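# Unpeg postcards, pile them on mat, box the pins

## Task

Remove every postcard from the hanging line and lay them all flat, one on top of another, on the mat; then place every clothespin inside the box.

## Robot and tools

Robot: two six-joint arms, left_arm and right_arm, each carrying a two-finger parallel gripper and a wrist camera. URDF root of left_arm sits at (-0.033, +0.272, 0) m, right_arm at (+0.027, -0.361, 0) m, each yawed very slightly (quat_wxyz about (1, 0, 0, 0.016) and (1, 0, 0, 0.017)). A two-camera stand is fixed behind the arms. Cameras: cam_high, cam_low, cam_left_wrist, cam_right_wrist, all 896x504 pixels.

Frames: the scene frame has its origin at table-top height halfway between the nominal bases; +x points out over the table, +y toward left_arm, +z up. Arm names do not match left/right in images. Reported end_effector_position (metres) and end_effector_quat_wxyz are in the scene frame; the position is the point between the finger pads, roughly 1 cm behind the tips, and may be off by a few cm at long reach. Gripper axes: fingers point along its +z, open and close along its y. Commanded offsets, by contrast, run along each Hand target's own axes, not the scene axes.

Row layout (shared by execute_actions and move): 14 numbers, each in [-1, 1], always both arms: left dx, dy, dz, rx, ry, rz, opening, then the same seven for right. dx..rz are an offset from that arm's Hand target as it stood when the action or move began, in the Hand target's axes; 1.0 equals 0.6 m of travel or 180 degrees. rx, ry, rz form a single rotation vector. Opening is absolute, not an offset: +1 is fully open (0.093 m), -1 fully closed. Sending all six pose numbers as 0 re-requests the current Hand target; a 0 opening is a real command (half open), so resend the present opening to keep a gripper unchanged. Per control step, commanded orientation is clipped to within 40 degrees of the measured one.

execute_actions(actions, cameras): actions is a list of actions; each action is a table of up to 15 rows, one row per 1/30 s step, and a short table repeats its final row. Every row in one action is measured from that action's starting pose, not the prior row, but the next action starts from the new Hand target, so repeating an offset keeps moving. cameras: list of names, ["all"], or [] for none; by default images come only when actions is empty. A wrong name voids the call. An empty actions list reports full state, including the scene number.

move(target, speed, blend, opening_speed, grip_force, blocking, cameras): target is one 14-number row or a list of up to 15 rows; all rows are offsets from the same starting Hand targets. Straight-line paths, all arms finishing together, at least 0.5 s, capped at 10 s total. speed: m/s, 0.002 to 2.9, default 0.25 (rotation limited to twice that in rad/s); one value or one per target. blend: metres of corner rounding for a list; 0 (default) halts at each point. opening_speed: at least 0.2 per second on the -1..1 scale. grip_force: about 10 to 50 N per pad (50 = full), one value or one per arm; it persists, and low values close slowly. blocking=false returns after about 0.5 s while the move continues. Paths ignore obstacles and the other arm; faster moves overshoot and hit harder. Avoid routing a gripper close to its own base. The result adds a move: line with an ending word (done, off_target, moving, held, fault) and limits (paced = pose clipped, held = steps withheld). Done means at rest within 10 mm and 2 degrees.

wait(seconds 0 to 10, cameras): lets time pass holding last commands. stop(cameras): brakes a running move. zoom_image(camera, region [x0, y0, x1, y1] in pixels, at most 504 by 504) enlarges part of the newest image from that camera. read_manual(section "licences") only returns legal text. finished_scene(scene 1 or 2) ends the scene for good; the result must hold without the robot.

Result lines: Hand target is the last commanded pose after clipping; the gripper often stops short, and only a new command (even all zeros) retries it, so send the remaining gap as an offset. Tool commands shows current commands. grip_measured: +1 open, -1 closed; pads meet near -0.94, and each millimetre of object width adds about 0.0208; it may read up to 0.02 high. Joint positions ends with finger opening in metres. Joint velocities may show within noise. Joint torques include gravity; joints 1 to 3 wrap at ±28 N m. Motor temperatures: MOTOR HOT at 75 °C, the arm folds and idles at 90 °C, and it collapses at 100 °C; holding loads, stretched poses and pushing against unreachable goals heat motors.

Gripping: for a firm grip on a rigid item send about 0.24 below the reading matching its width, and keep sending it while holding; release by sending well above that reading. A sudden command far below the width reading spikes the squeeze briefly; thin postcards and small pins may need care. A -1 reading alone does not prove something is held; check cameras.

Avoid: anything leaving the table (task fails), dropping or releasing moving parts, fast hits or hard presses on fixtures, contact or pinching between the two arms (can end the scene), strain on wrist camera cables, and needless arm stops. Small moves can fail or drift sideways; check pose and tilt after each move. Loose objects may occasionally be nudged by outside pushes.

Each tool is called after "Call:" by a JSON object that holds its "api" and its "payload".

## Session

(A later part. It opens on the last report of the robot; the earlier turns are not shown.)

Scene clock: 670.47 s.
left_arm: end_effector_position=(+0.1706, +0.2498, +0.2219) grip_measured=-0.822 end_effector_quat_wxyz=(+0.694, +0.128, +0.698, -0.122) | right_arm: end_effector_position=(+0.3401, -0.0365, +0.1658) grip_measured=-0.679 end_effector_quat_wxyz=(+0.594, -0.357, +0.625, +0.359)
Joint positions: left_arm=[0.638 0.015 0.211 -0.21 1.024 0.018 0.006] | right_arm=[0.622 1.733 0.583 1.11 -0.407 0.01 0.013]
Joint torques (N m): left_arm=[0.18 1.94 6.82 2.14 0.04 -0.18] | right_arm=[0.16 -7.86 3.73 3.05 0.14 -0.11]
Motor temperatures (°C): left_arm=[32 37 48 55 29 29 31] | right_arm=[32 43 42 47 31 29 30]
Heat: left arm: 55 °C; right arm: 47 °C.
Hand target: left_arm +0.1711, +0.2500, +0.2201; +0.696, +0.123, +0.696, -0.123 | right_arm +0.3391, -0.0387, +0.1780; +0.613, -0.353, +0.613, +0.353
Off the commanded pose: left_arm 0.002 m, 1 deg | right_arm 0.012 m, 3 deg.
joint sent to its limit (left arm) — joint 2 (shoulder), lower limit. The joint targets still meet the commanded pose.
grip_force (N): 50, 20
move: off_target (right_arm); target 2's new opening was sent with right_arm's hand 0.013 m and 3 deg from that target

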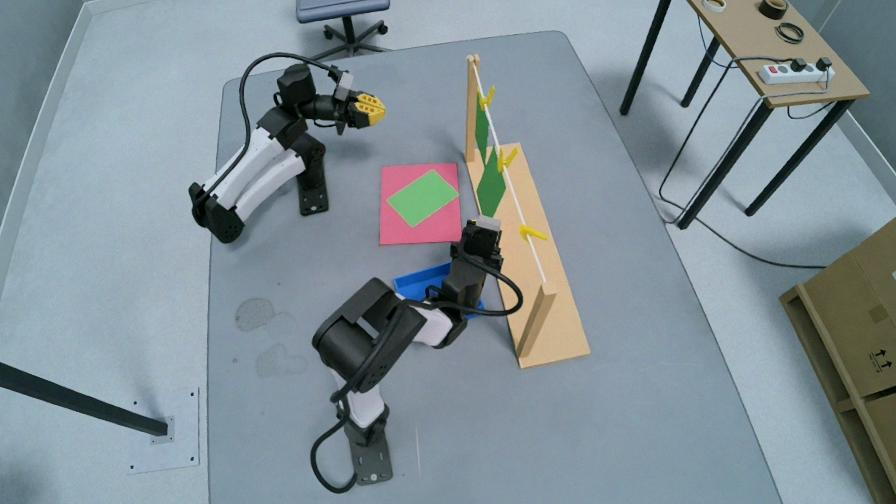

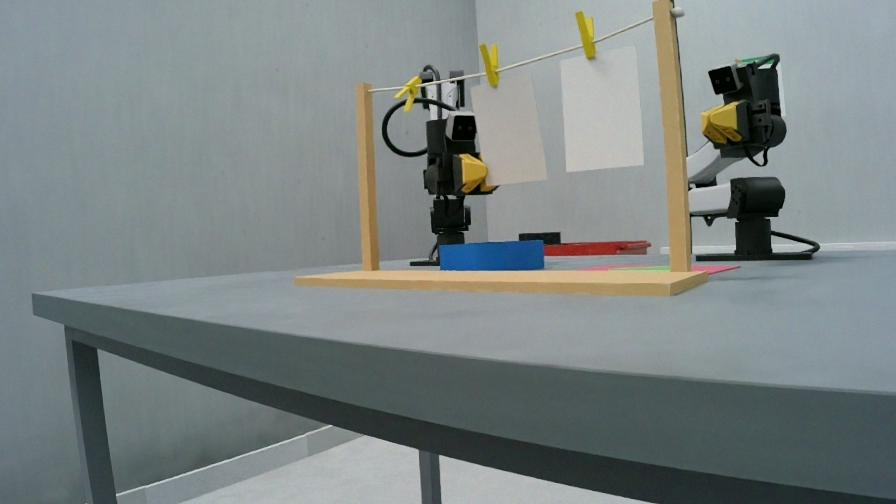

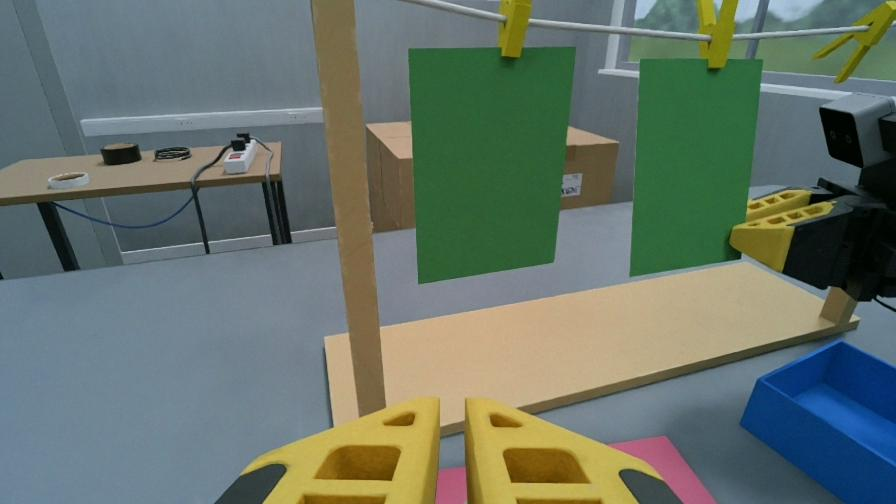

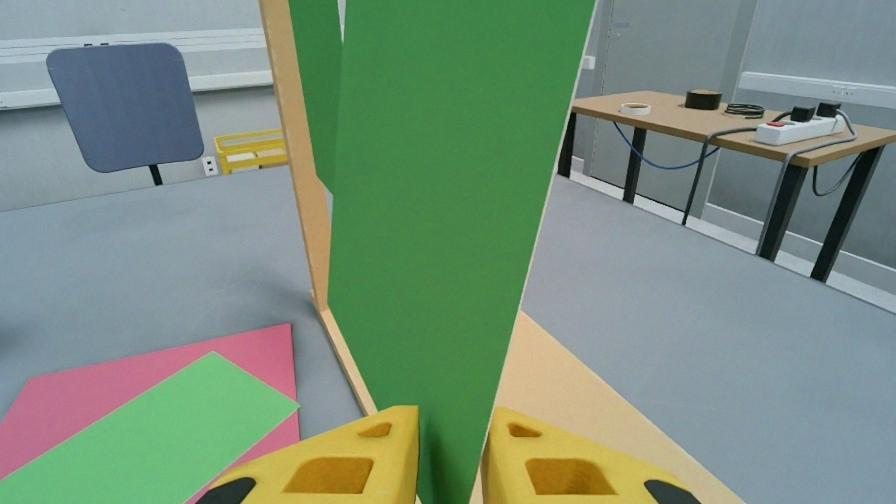

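Call:
{"api": "move", "payload": {"target": [0,0,0,0,0,0,-0.82,0,0,0.003,0,0,0,-1], "speed": 0.06, "opening_speed": 0.2, "cameras": ["cam_low","cam_left_wrist","cam_right_wrist"]}}

Call:
{"api": "zoom_image", "payload": {"camera": "cam_left_wrist", "region": [560, 0, 896, 280]}}

Scene clock: 682.40 s.
left_arm: end_effector_position=(+0.1706, +0.2498, +0.2219) grip_measured=-0.822 end_effector_quat_wxyz=(+0.694, +0.128, +0.698, -0.122) | right_arm: end_effector_position=(+0.3406, -0.0367, +0.1672) grip_measured=-0.990 end_effector_quat_wxyz=(+0.596, -0.355, +0.624, +0.359)
Joint positions: left_arm=[0.638 0.015 0.211 -0.21 1.024 0.018 0.006] | right_arm=[0.622 1.733 0.583 1.116 -0.404 0.01 0]
Joint torques (N m): left_arm=[-0.08 1.85 6.69 2.17 0.02 -0.15] | right_arm=[0.38 -7.43 4.23 2.96 0.13 -0.11]
Motor temperatures (°C): left_arm=[32 37 48 55 29 29 31] | right_arm=[32 42 41 47 31 29 30]
Heat: left arm: 55 °C; right arm: 47 °C.
Hand target: left_arm +0.1711, +0.2500, +0.2201; +0.696, +0.123, +0.696, -0.123 | right_arm +0.3400, -0.0372, +0.1780; +0.613, -0.353, +0.613, +0.353
Off the commanded pose: left_arm 0.002 m, 1 deg | right_arm 0.011 m, 2 deg.
joint sent to its limit (left arm) — joint 2 (shoulder), lower limit. The joint targets still meet the commanded pose.
grip_force (N): 50, 20
move: off_target (right_arm)
Images, in order (width x height): cam_low 896x504, cam_left_wrist 896x504, cam_right_wrist 896x504.

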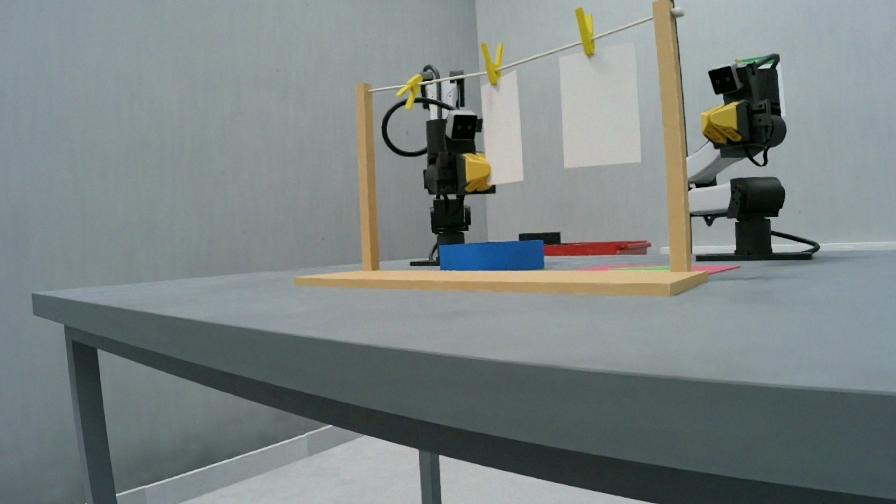

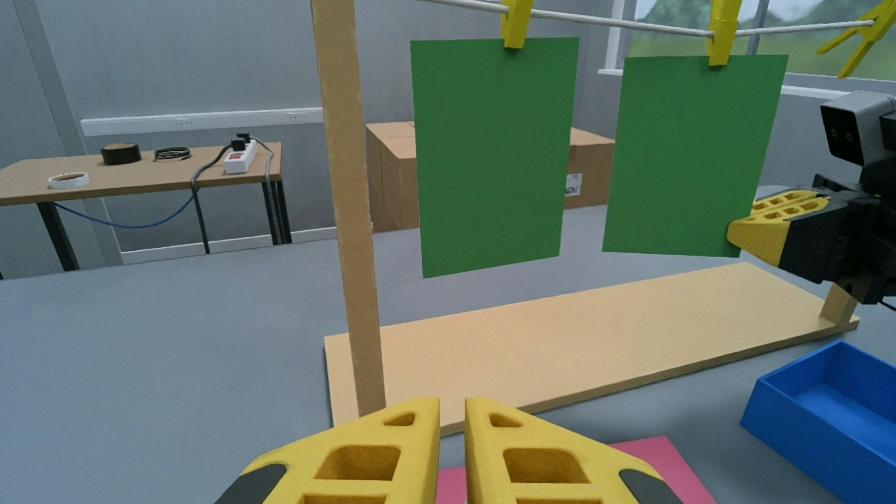

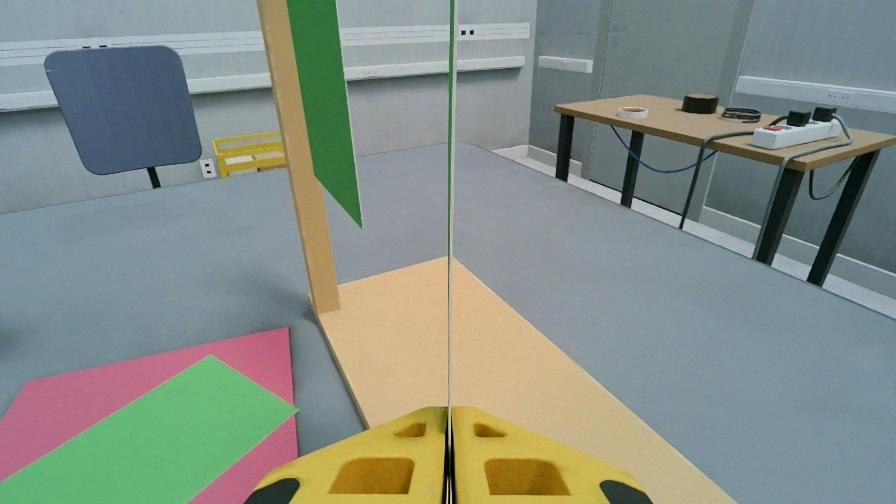

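Scaled by 1.500.

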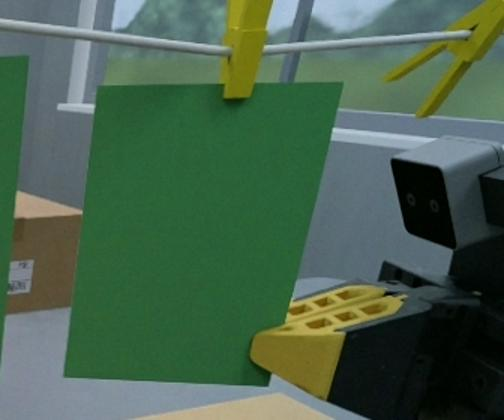

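Call:
{"api": "move", "payload": {"target": [[0,0,0,0,0,0,-0.82,0.045,0,0,0,0,0,-1],[0,0,0,0,0,0,-0.82,0.05,0,0.033,0,-0.067,0,-1],[0,0,0,0,0,0,-0.82,0.05,0,-0.025,0,0.05,0,-1]], "speed": 0.05, "blend": [0.01, 0.01, 0], "grip_force": [50, 25], "cameras": ["cam_low","cam_left_wrist","cam_right_wrist"]}}

Scene clock: 717.33 s.
left_arm: end_effector_position=(+0.1706, +0.2498, +0.2219) grip_measured=-0.822 end_effector_quat_wxyz=(+0.694, +0.128, +0.698, -0.122) | right_arm: end_effector_position=(+0.3323, -0.0484, +0.1384) grip_measured=-0.990 end_effector_quat_wxyz=(+0.553, -0.379, +0.668, +0.324)
Joint positions: left_arm=[0.638 0.015 0.211 -0.21 1.024 0.018 0.006] | right_arm=[0.618 1.665 0.55 0.921 -0.386 -0.06 0]
Joint torques (N m): left_arm=[-0.4 1.7 6.71 2.16 -0.01 -0.18] | right_arm=[-0.95 -7.36 4.56 2.8 -0.26 -0.07]
Motor temperatures (°C): left_arm=[32 37 48 56 29 29 31] | right_arm=[32 42 40 49 31 29 30]
Heat: left arm: 56 °C; right arm: 49 °C.
Hand target: left_arm +0.1711, +0.2500, +0.2201; +0.696, +0.123, +0.696, -0.123 | right_arm +0.3324, -0.0502, +0.1478; +0.562, -0.380, +0.659, +0.324
Off the commanded pose: left_arm 0.002 m, 1 deg | right_arm 0.010 m, 2 deg.
joint sent to its limit (left arm) — joint 2 (shoulder), lower limit. The joint targets still meet the commanded pose.
grip_force (N): 50, 25
move: done
Images, in order (width x height): cam_low 896x504, cam_left_wrist 896x504, cam_right_wrist 896x504.

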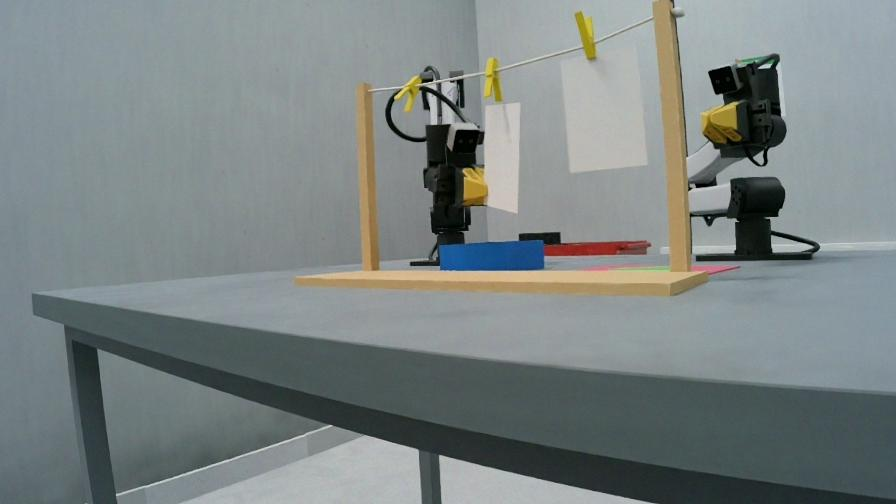

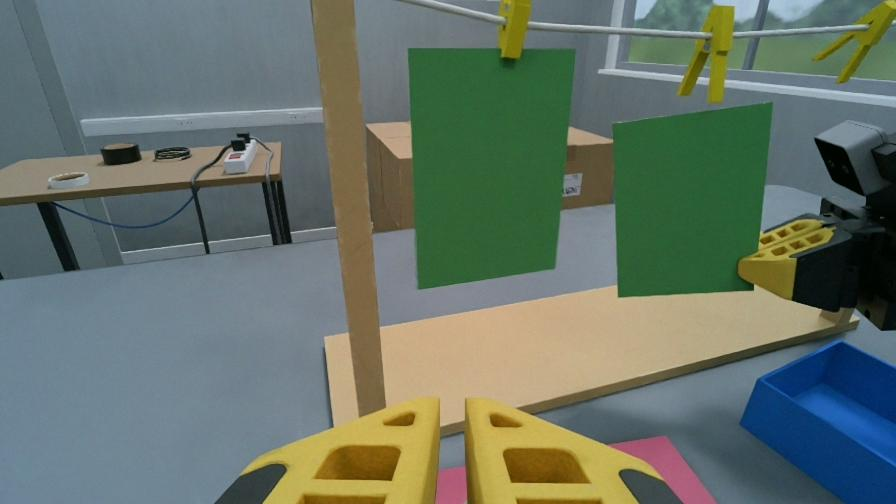

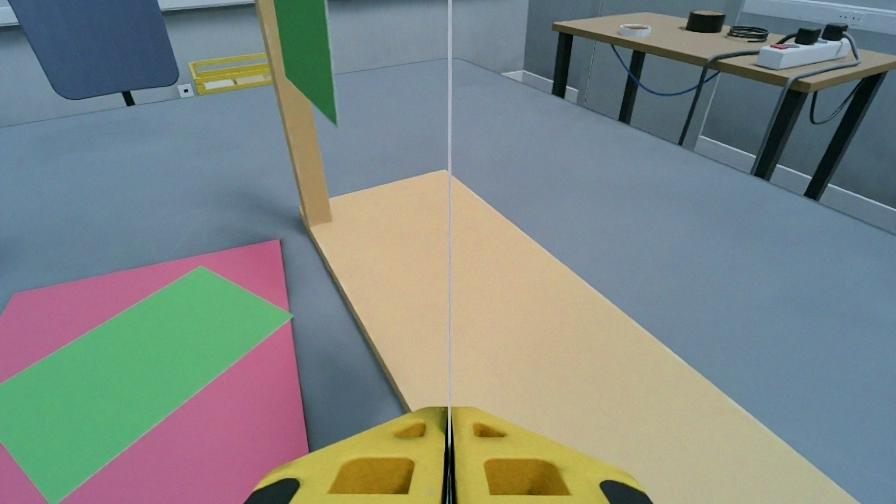

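Call:
{"api": "move", "payload": {"target": [[-0.13,0,0,0,0,0,-0.82,0.0177,0.1275,-0.111,0,0,0,-1],[-0.13,0,0,0,0,0,-0.82,-0.0195,0.3195,0.0997,-0.1409,0.2285,0.4098,-1]], "speed": 0.15, "blend": [0.03, 0], "cameras": ["all"]}}

Scene clock: 756.73 s.
left_arm: end_effector_position=(+0.1714, +0.2505, +0.2913) grip_measured=-0.822 end_effector_quat_wxyz=(+0.696, +0.126, +0.697, -0.122) | right_arm: end_effector_position=(+0.1961, +0.0896, +0.1382) grip_measured=-0.990 end_effector_quat_wxyz=(-0.080, -0.095, +0.823, +0.555)
Joint positions: left_arm=[0.634 0.228 0.478 -0.254 1.019 0.008 0.006] | right_arm=[0.928 1.822 1.044 0.224 -0.786 1.186 0]
Joint torques (N m): left_arm=[0.06 3.37 9.72 1.91 0.01 -0.08] | right_arm=[0.29 -7.08 7.77 2.67 -0.47 -0.02]
Motor temperatures (°C): left_arm=[31 36 48 55 29 29 31] | right_arm=[32 41 41 50 31 29 30]
Heat: left arm: 55 °C; right arm: 50 °C.
Hand target: left_arm +0.1712, +0.2500, +0.2981; +0.696, +0.123, +0.696, -0.123 | right_arm +0.1972, +0.0985, +0.1501; -0.074, -0.107, +0.812, +0.569
Off the commanded pose: left_arm 0.007 m, 0 deg | right_arm 0.015 m, 3 deg.
grip_force (N): 50, 25
move: off_target (right_arm)

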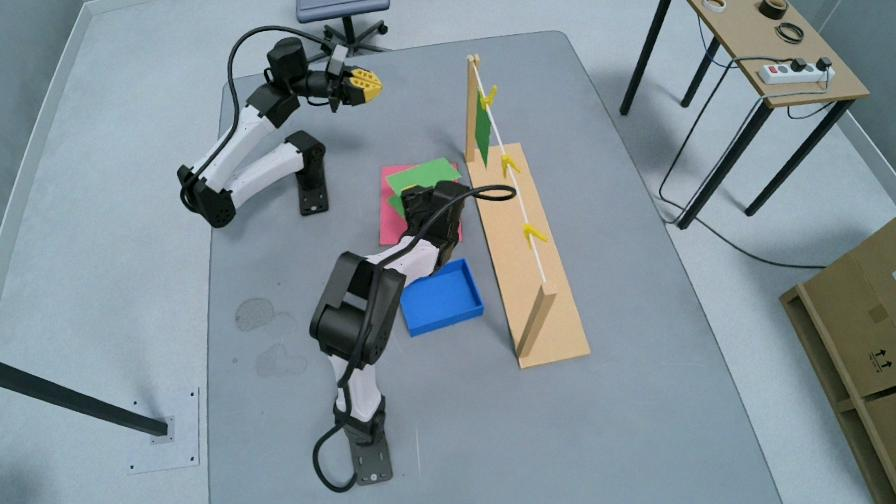

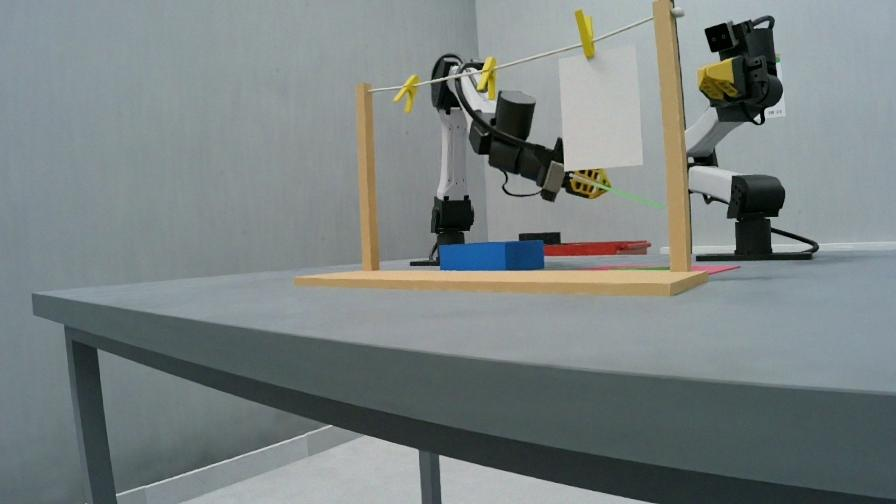

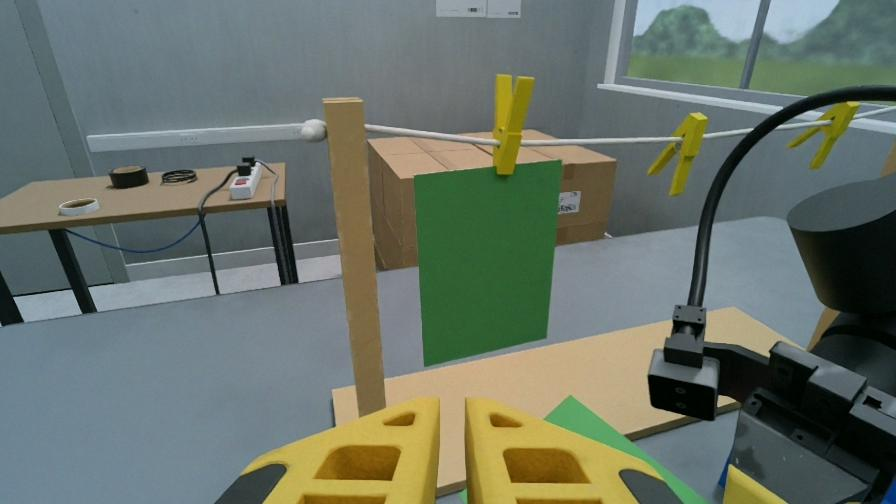

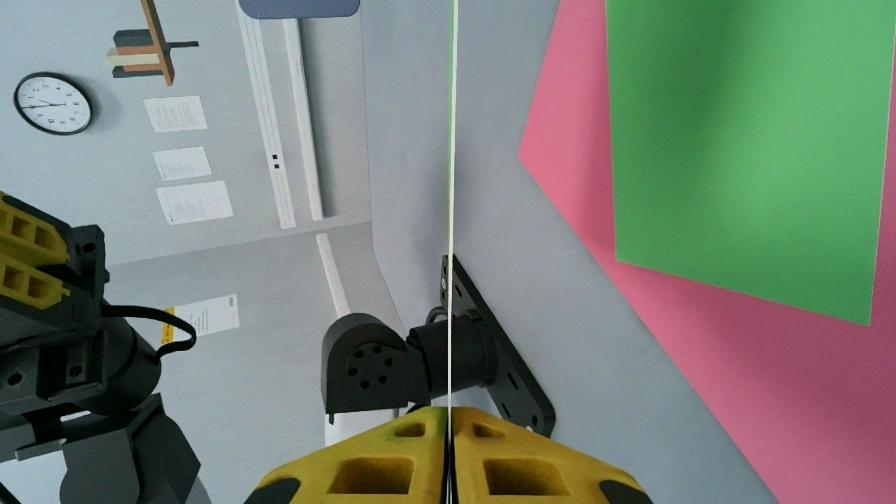

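Call:
{"api": "move", "payload": {"target": [0,0,0,0,0,0,-0.82,-0.0026,-0.1298,0.0575,0,0,0,-1], "speed": 0.12, "cameras": ["cam_high","cam_right_wrist"]}}

Call:
{"api": "zoom_image", "payload": {"camera": "cam_high", "region": [350, 100, 550, 350]}}

Scene clock: 767.37 s.
left_arm: end_effector_position=(+0.1714, +0.2505, +0.2913) grip_measured=-0.822 end_effector_quat_wxyz=(+0.696, +0.126, +0.697, -0.122) | right_arm: end_effector_position=(+0.1999, +0.1030, +0.0648) grip_measured=-0.990 end_effector_quat_wxyz=(-0.077, -0.101, +0.816, +0.564)
Joint positions: left_arm=[0.634 0.228 0.478 -0.254 1.019 0.008 0.006] | right_arm=[0.937 2.056 0.987 0.546 -0.787 1.196 0]
Joint torques (N m): left_arm=[0.31 3.25 9.73 1.91 0.05 -0.14] | right_arm=[0.34 -8.2 4.08 2.74 -0.35 -0.06]
Motor temperatures (°C): left_arm=[31 36 48 55 29 29 31] | right_arm=[32 42 42 50 31 29 30]
Heat: left arm: 55 °C; right arm: 50 °C.
Hand target: left_arm +0.1712, +0.2500, +0.2981; +0.696, +0.123, +0.696, -0.123 | right_arm +0.1970, +0.1046, +0.0651; -0.075, -0.107, +0.812, +0.569
Off the commanded pose: left_arm 0.007 m, 0 deg | right_arm 0.003 m, 1 deg.
grip_force (N): 50, 25
move: done
Images, in order (width x height): cam_high 896x504, cam_right_wrist 896x504.

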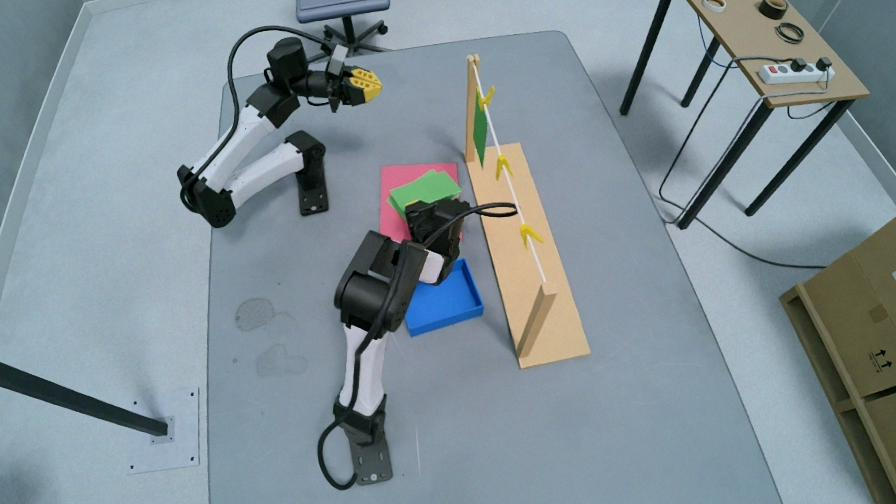

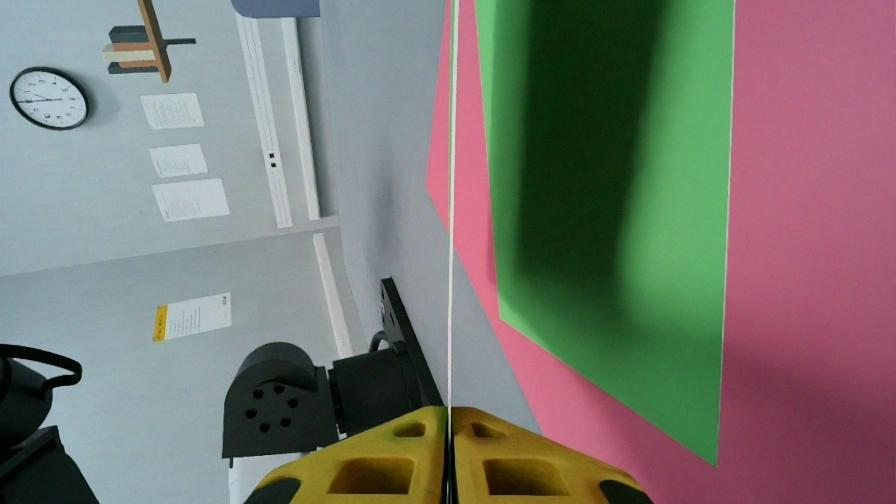

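Scaled by 2.016.

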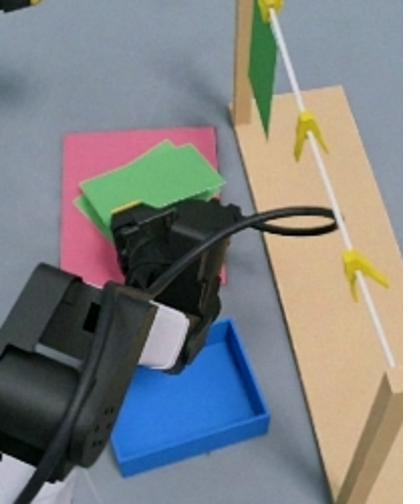

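Call:
{"api": "move", "payload": {"target": [[0,0,0,0,0,0,-0.82,0.0127,-0.0365,0.0315,0,0,0,-1],[0,0,0,0,0,0,-0.82,0.0127,-0.0365,0.0315,0,0,0,-0.82]], "speed": 0.08, "opening_speed": 0.3, "cameras": ["cam_high","cam_right_wrist","cam_left_wrist"]}}

Call:
{"api": "zoom_image", "payload": {"camera": "cam_high", "region": [350, 100, 550, 350]}}

Scene clock: 794.30 s.
left_arm: end_effector_position=(+0.1714, +0.2505, +0.2913) grip_measured=-0.822 end_effector_quat_wxyz=(+0.696, +0.126, +0.697, -0.122) | right_arm: end_effector_position=(+0.1874, +0.1120, +0.0426) grip_measured=-0.821 end_effector_quat_wxyz=(-0.084, -0.108, +0.811, +0.569)
Joint positions: left_arm=[0.634 0.228 0.478 -0.254 1.019 0.008 0.006] | right_arm=[0.971 2.14 0.979 0.664 -0.78 1.219 0.006]
Joint torques (N m): left_arm=[-0.31 3.38 9.8 1.97 -0.01 -0.1] | right_arm=[0.29 -8.02 3.51 2.76 -0.08 -0.07]
Heat: left arm: 54 °C; right arm: 48 °C.
Hand target: left_arm +0.1712, +0.2500, +0.2981; +0.696, +0.123, +0.696, -0.123 | right_arm +0.1873, +0.1126, +0.0380; -0.074, -0.107, +0.812, +0.569
Off the commanded pose: left_arm 0.007 m, 0 deg | right_arm 0.005 m, 1 deg.
grip_force (N): 50, 25
move: done
Images, in order (width x height): cam_high 896x504, cam_left_wrist 896x504, cam_right_wrist 896x504.

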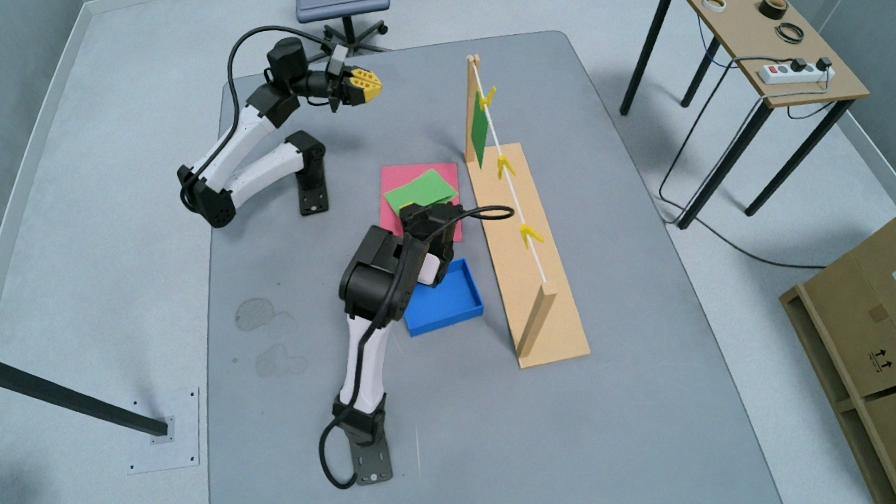

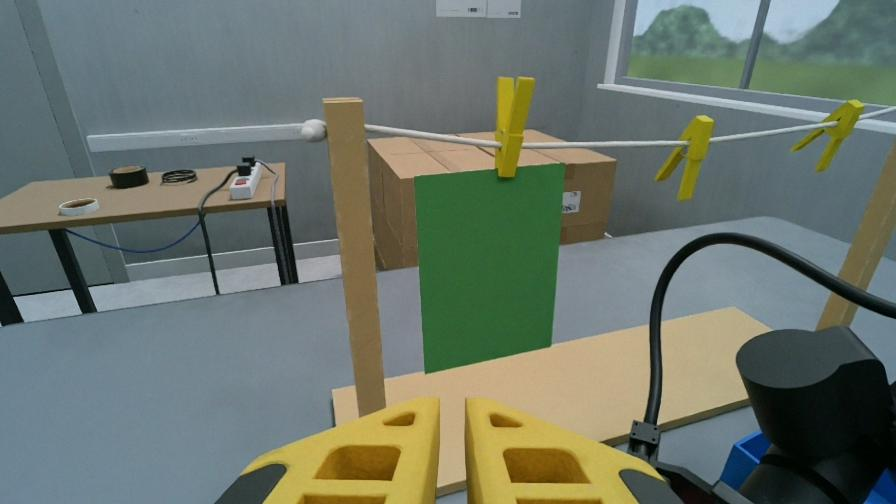

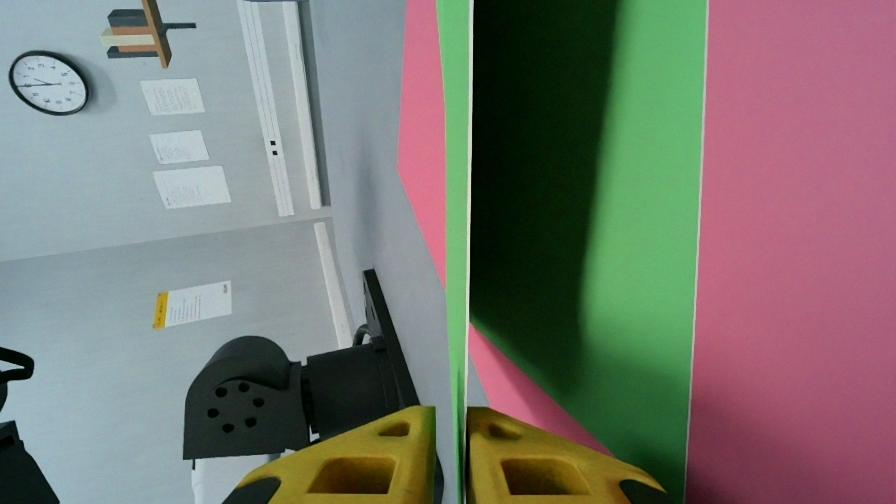

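Scaled by 2.016.

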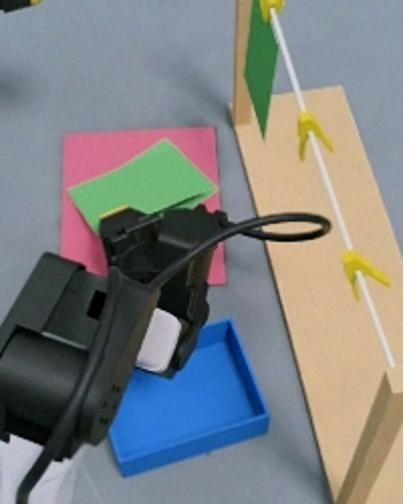

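Call:
{"api": "move", "payload": {"target": [[0,0,0,0,0,0,-0.82,0,0,-0.075,0,0,0,-0.82],[0,0,0,0,0,0,-0.82,0,0.19,-0.15,0,0,0,-0.82]], "speed": 0.2, "blend": [0.02, 0], "cameras": ["cam_high","cam_right_wrist","cam_left_wrist"]}}

Call:
{"api": "zoom_image", "payload": {"camera": "cam_high", "region": [350, 100, 550, 350]}}

Scene clock: 806.60 s.
left_arm: end_effector_position=(+0.1714, +0.2505, +0.2913) grip_measured=-0.822 end_effector_quat_wxyz=(+0.696, +0.126, +0.697, -0.122) | right_arm: end_effector_position=(+0.1939, +0.0662, +0.1596) grip_measured=-0.821 end_effector_quat_wxyz=(-0.088, -0.096, +0.821, +0.555)
Joint positions: left_arm=[0.634 0.228 0.478 -0.254 1.019 0.008 0.006] | right_arm=[0.89 1.719 1.015 0.126 -0.833 1.162 0.006]
Joint torques (N m): left_arm=[-0.02 3.37 9.83 1.95 0.08 -0.09] | right_arm=[-1.1 -8.18 7.61 2.35 -0.48 -0.17]
Heat: left arm: 54 °C; right arm: 48 °C.
Hand target: left_arm +0.1712, +0.2500, +0.2981; +0.696, +0.123, +0.696, -0.123 | right_arm +0.1989, +0.0685, +0.1760; -0.075, -0.107, +0.812, +0.569
Off the commanded pose: left_arm 0.007 m, 0 deg | right_arm 0.017 m, 3 deg.
grip_force (N): 50, 25
move: off_target (right_arm)
Images, in order (width x height): cam_high 896x504, cam_left_wrist 896x504, cam_right_wrist 896x504.

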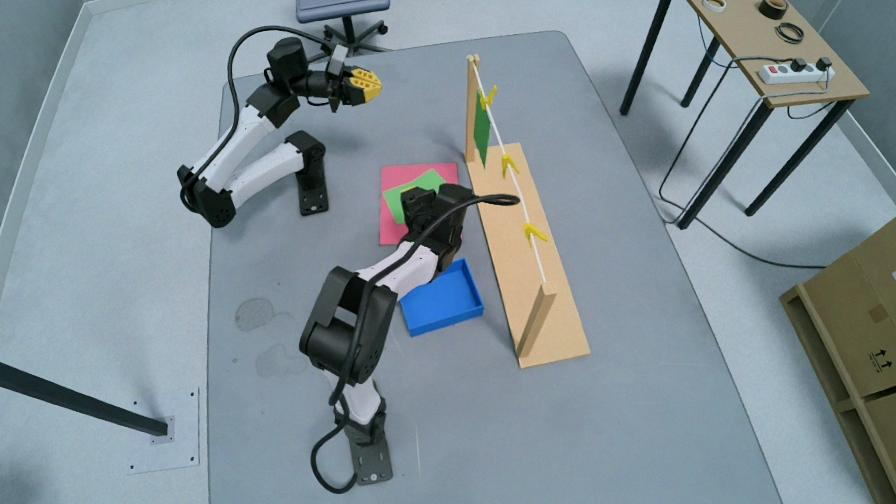

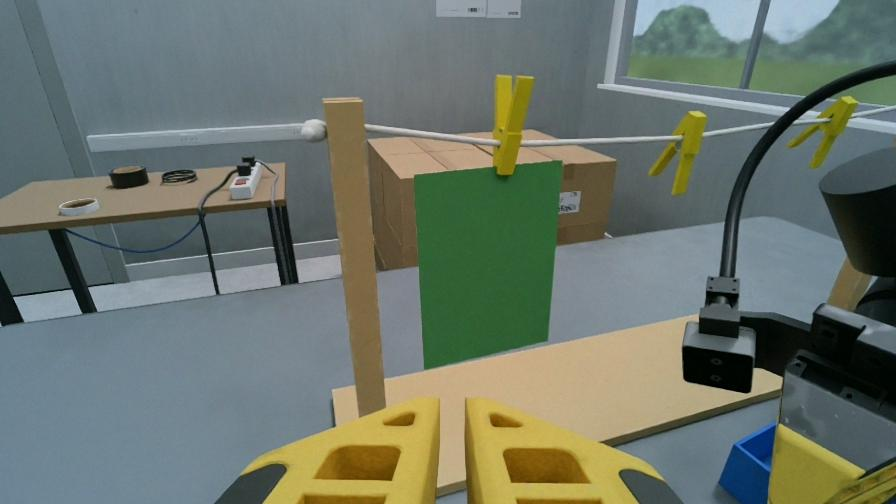

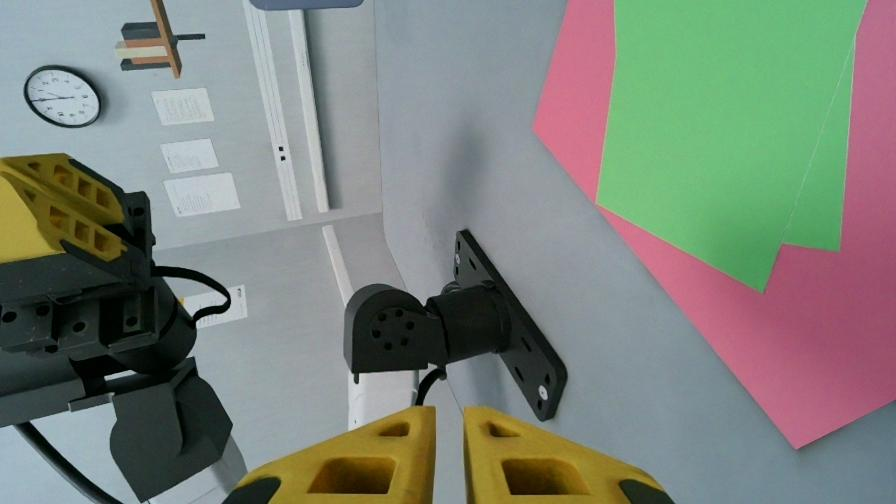

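Scaled by 2.016.

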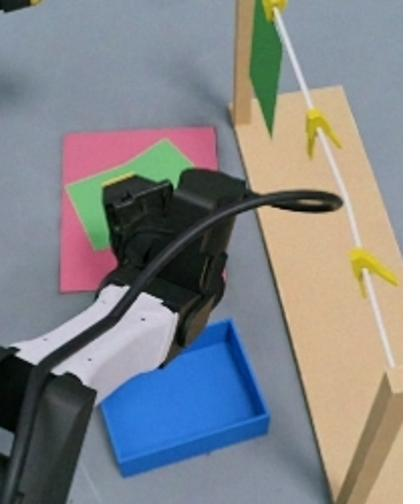

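Call:
{"api": "move", "payload": {"target": [[0,0,0,0,0,0,-0.82,0.0167,-0.015,-0.0605,0.0875,-0.2509,-0.4349,-0.42],[0,0,0,0,0,0,-0.82,-0.217,-0.0455,-0.096,0.0875,-0.2509,-0.4349,-0.42]], "speed": 0.2, "blend": [0.02, 0], "cameras": ["all"]}}

Call:
{"api": "zoom_image", "payload": {"camera": "cam_high", "region": [350, 100, 550, 350]}}

Scene clock: 831.83 s.
left_arm: end_effector_position=(+0.1714, +0.2505, +0.2913) grip_measured=-0.822 end_effector_quat_wxyz=(+0.696, +0.126, +0.697, -0.122) | right_arm: end_effector_position=(+0.3409, +0.0349, +0.1652) grip_measured=-0.421 end_effector_quat_wxyz=(+0.597, -0.374, +0.605, +0.371)
Joint positions: left_arm=[0.634 0.228 0.478 -0.254 1.019 0.008 0.006] | right_arm=[0.766 1.909 0.788 1.109 -0.308 -0.001 0.025]
Joint torques (N m): left_arm=[-0.01 3.17 9.8 1.91 0.1 -0.17] | right_arm=[-0.36 -6.79 6.65 2.69 -0.4 0.01]
Heat: left arm: 54 °C; right arm: 47 °C.
Hand target: left_arm +0.1712, +0.2500, +0.2981; +0.696, +0.123, +0.696, -0.123 | right_arm +0.3412, +0.0408, +0.1700; +0.597, -0.380, +0.596, +0.379
Off the commanded pose: left_arm 0.007 m, 0 deg | right_arm 0.008 m, 2 deg.
grip_force (N): 50, 25
move: done

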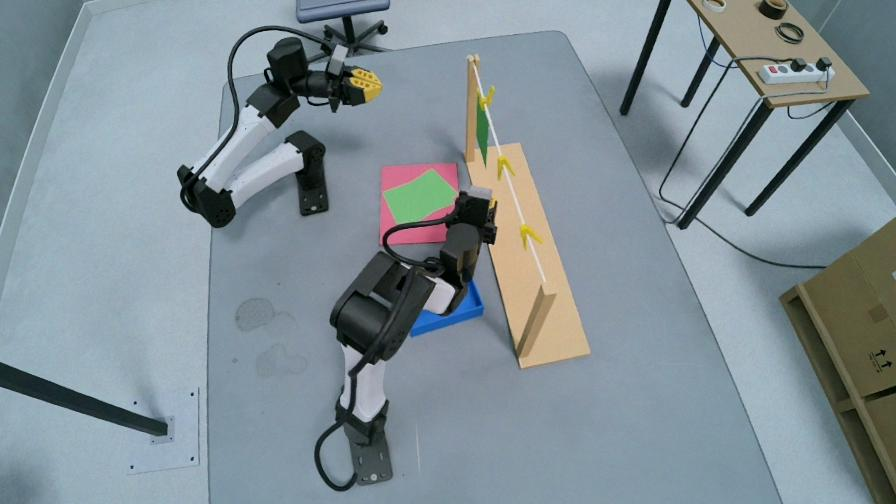

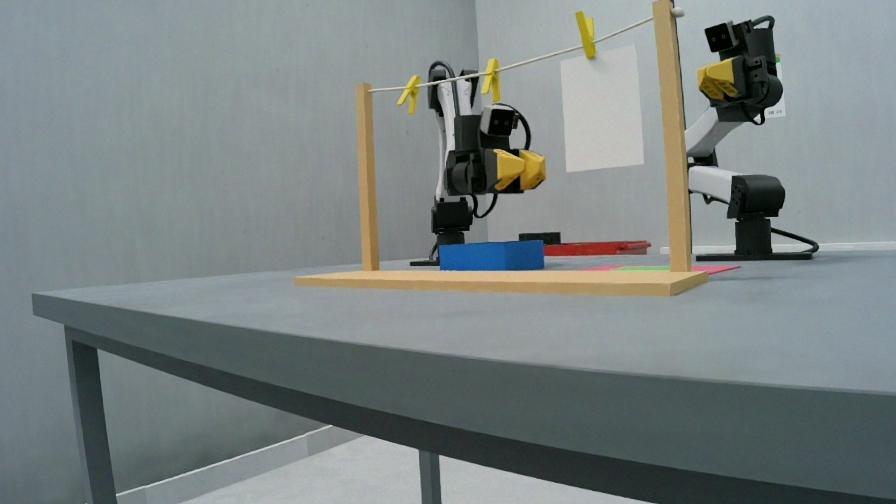

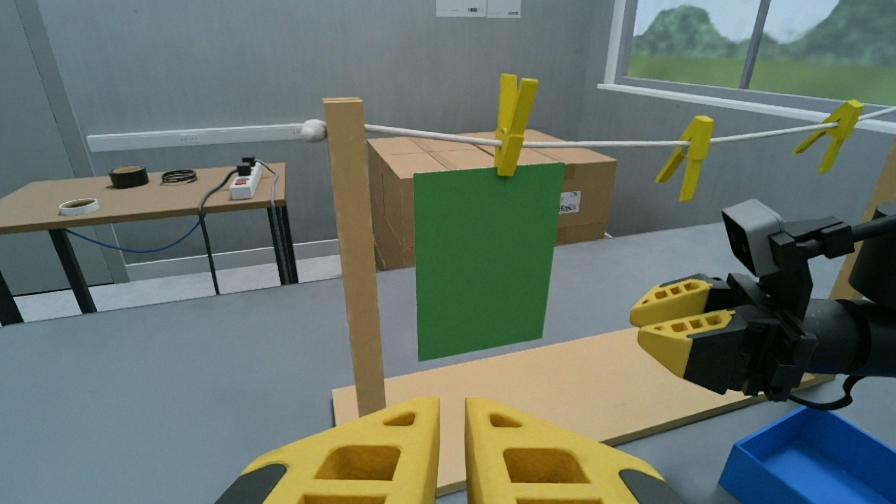

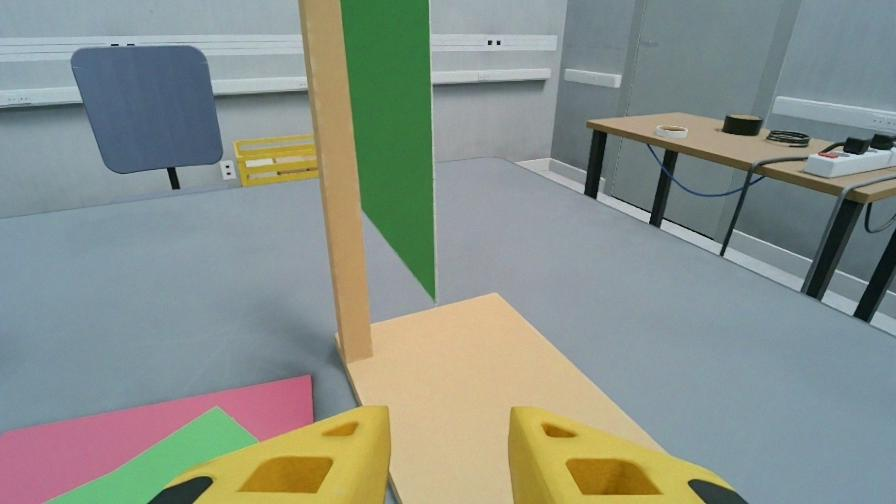

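Scaled by 2.016.

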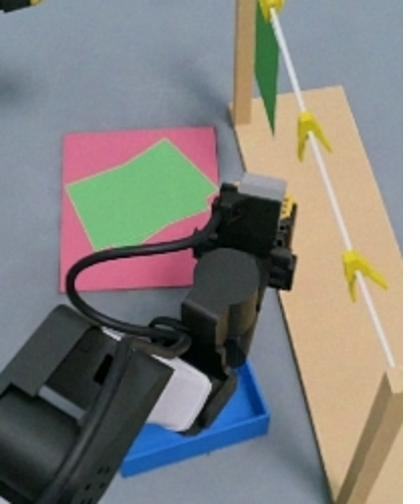

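Call:
{"api": "move", "payload": {"target": [0,0,0,0,0,0,-0.82,0.008,0.0067,0.1,0,0,0,-0.42], "speed": 0.12, "cameras": ["cam_left_wrist","cam_right_wrist"]}}

Scene clock: 844.73 s.
left_arm: end_effector_position=(+0.1714, +0.2505, +0.2913) grip_measured=-0.822 end_effector_quat_wxyz=(+0.696, +0.126, +0.697, -0.122) | right_arm: end_effector_position=(+0.3606, +0.0917, +0.1603) grip_measured=-0.421 end_effector_quat_wxyz=(+0.592, -0.381, +0.601, +0.378)
Joint positions: left_arm=[0.634 0.228 0.478 -0.254 1.019 0.008 0.006] | right_arm=[0.82 2.079 1.04 1.026 -0.279 -0.001 0.025]
Joint torques (N m): left_arm=[-0.27 3.4 9.84 1.94 0.01 -0.16] | right_arm=[0.08 -8.31 7.01 2.74 -0.08 0.01]
Heat: left arm: 54 °C; right arm: 47 °C.
Hand target: left_arm +0.1712, +0.2500, +0.2981; +0.696, +0.123, +0.696, -0.123 | right_arm +0.3628, +0.0970, +0.1653; +0.597, -0.380, +0.596, +0.380
Off the commanded pose: left_arm 0.007 m, 0 deg | right_arm 0.007 m, 1 deg.
grip_force (N): 50, 25
move: done
Images, in order (width x height): cam_left_wrist 896x504, cam_right_wrist 896x504.

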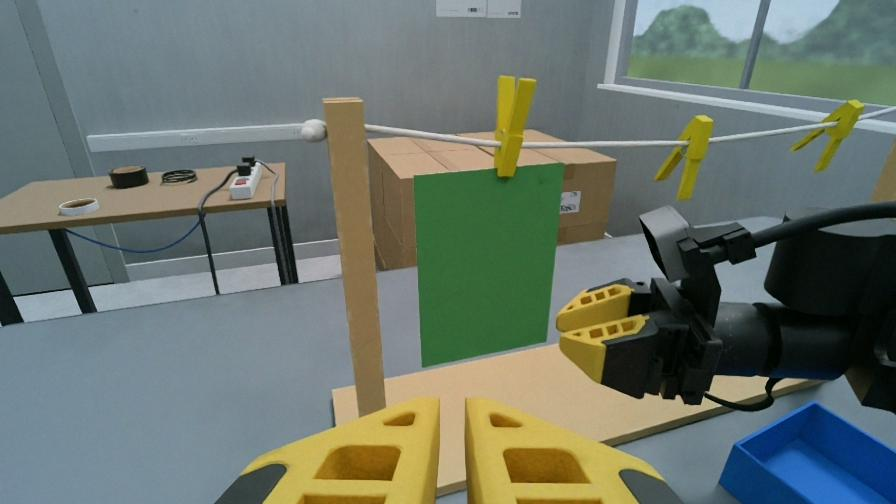

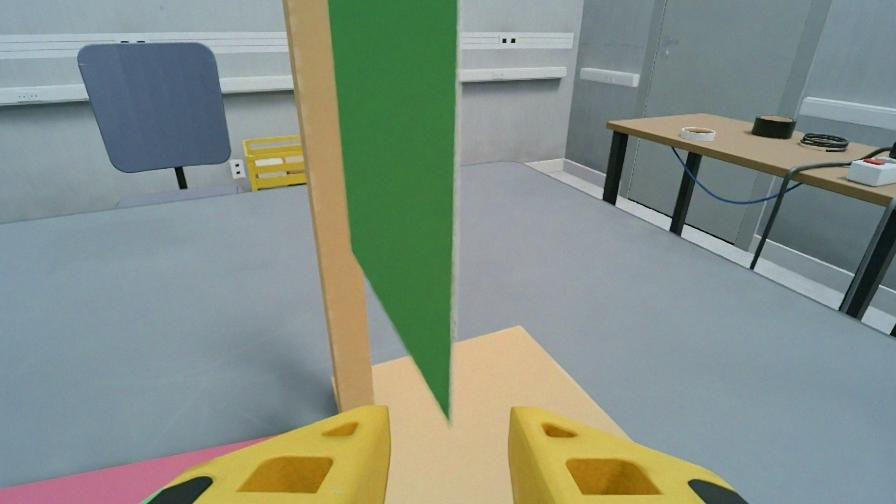

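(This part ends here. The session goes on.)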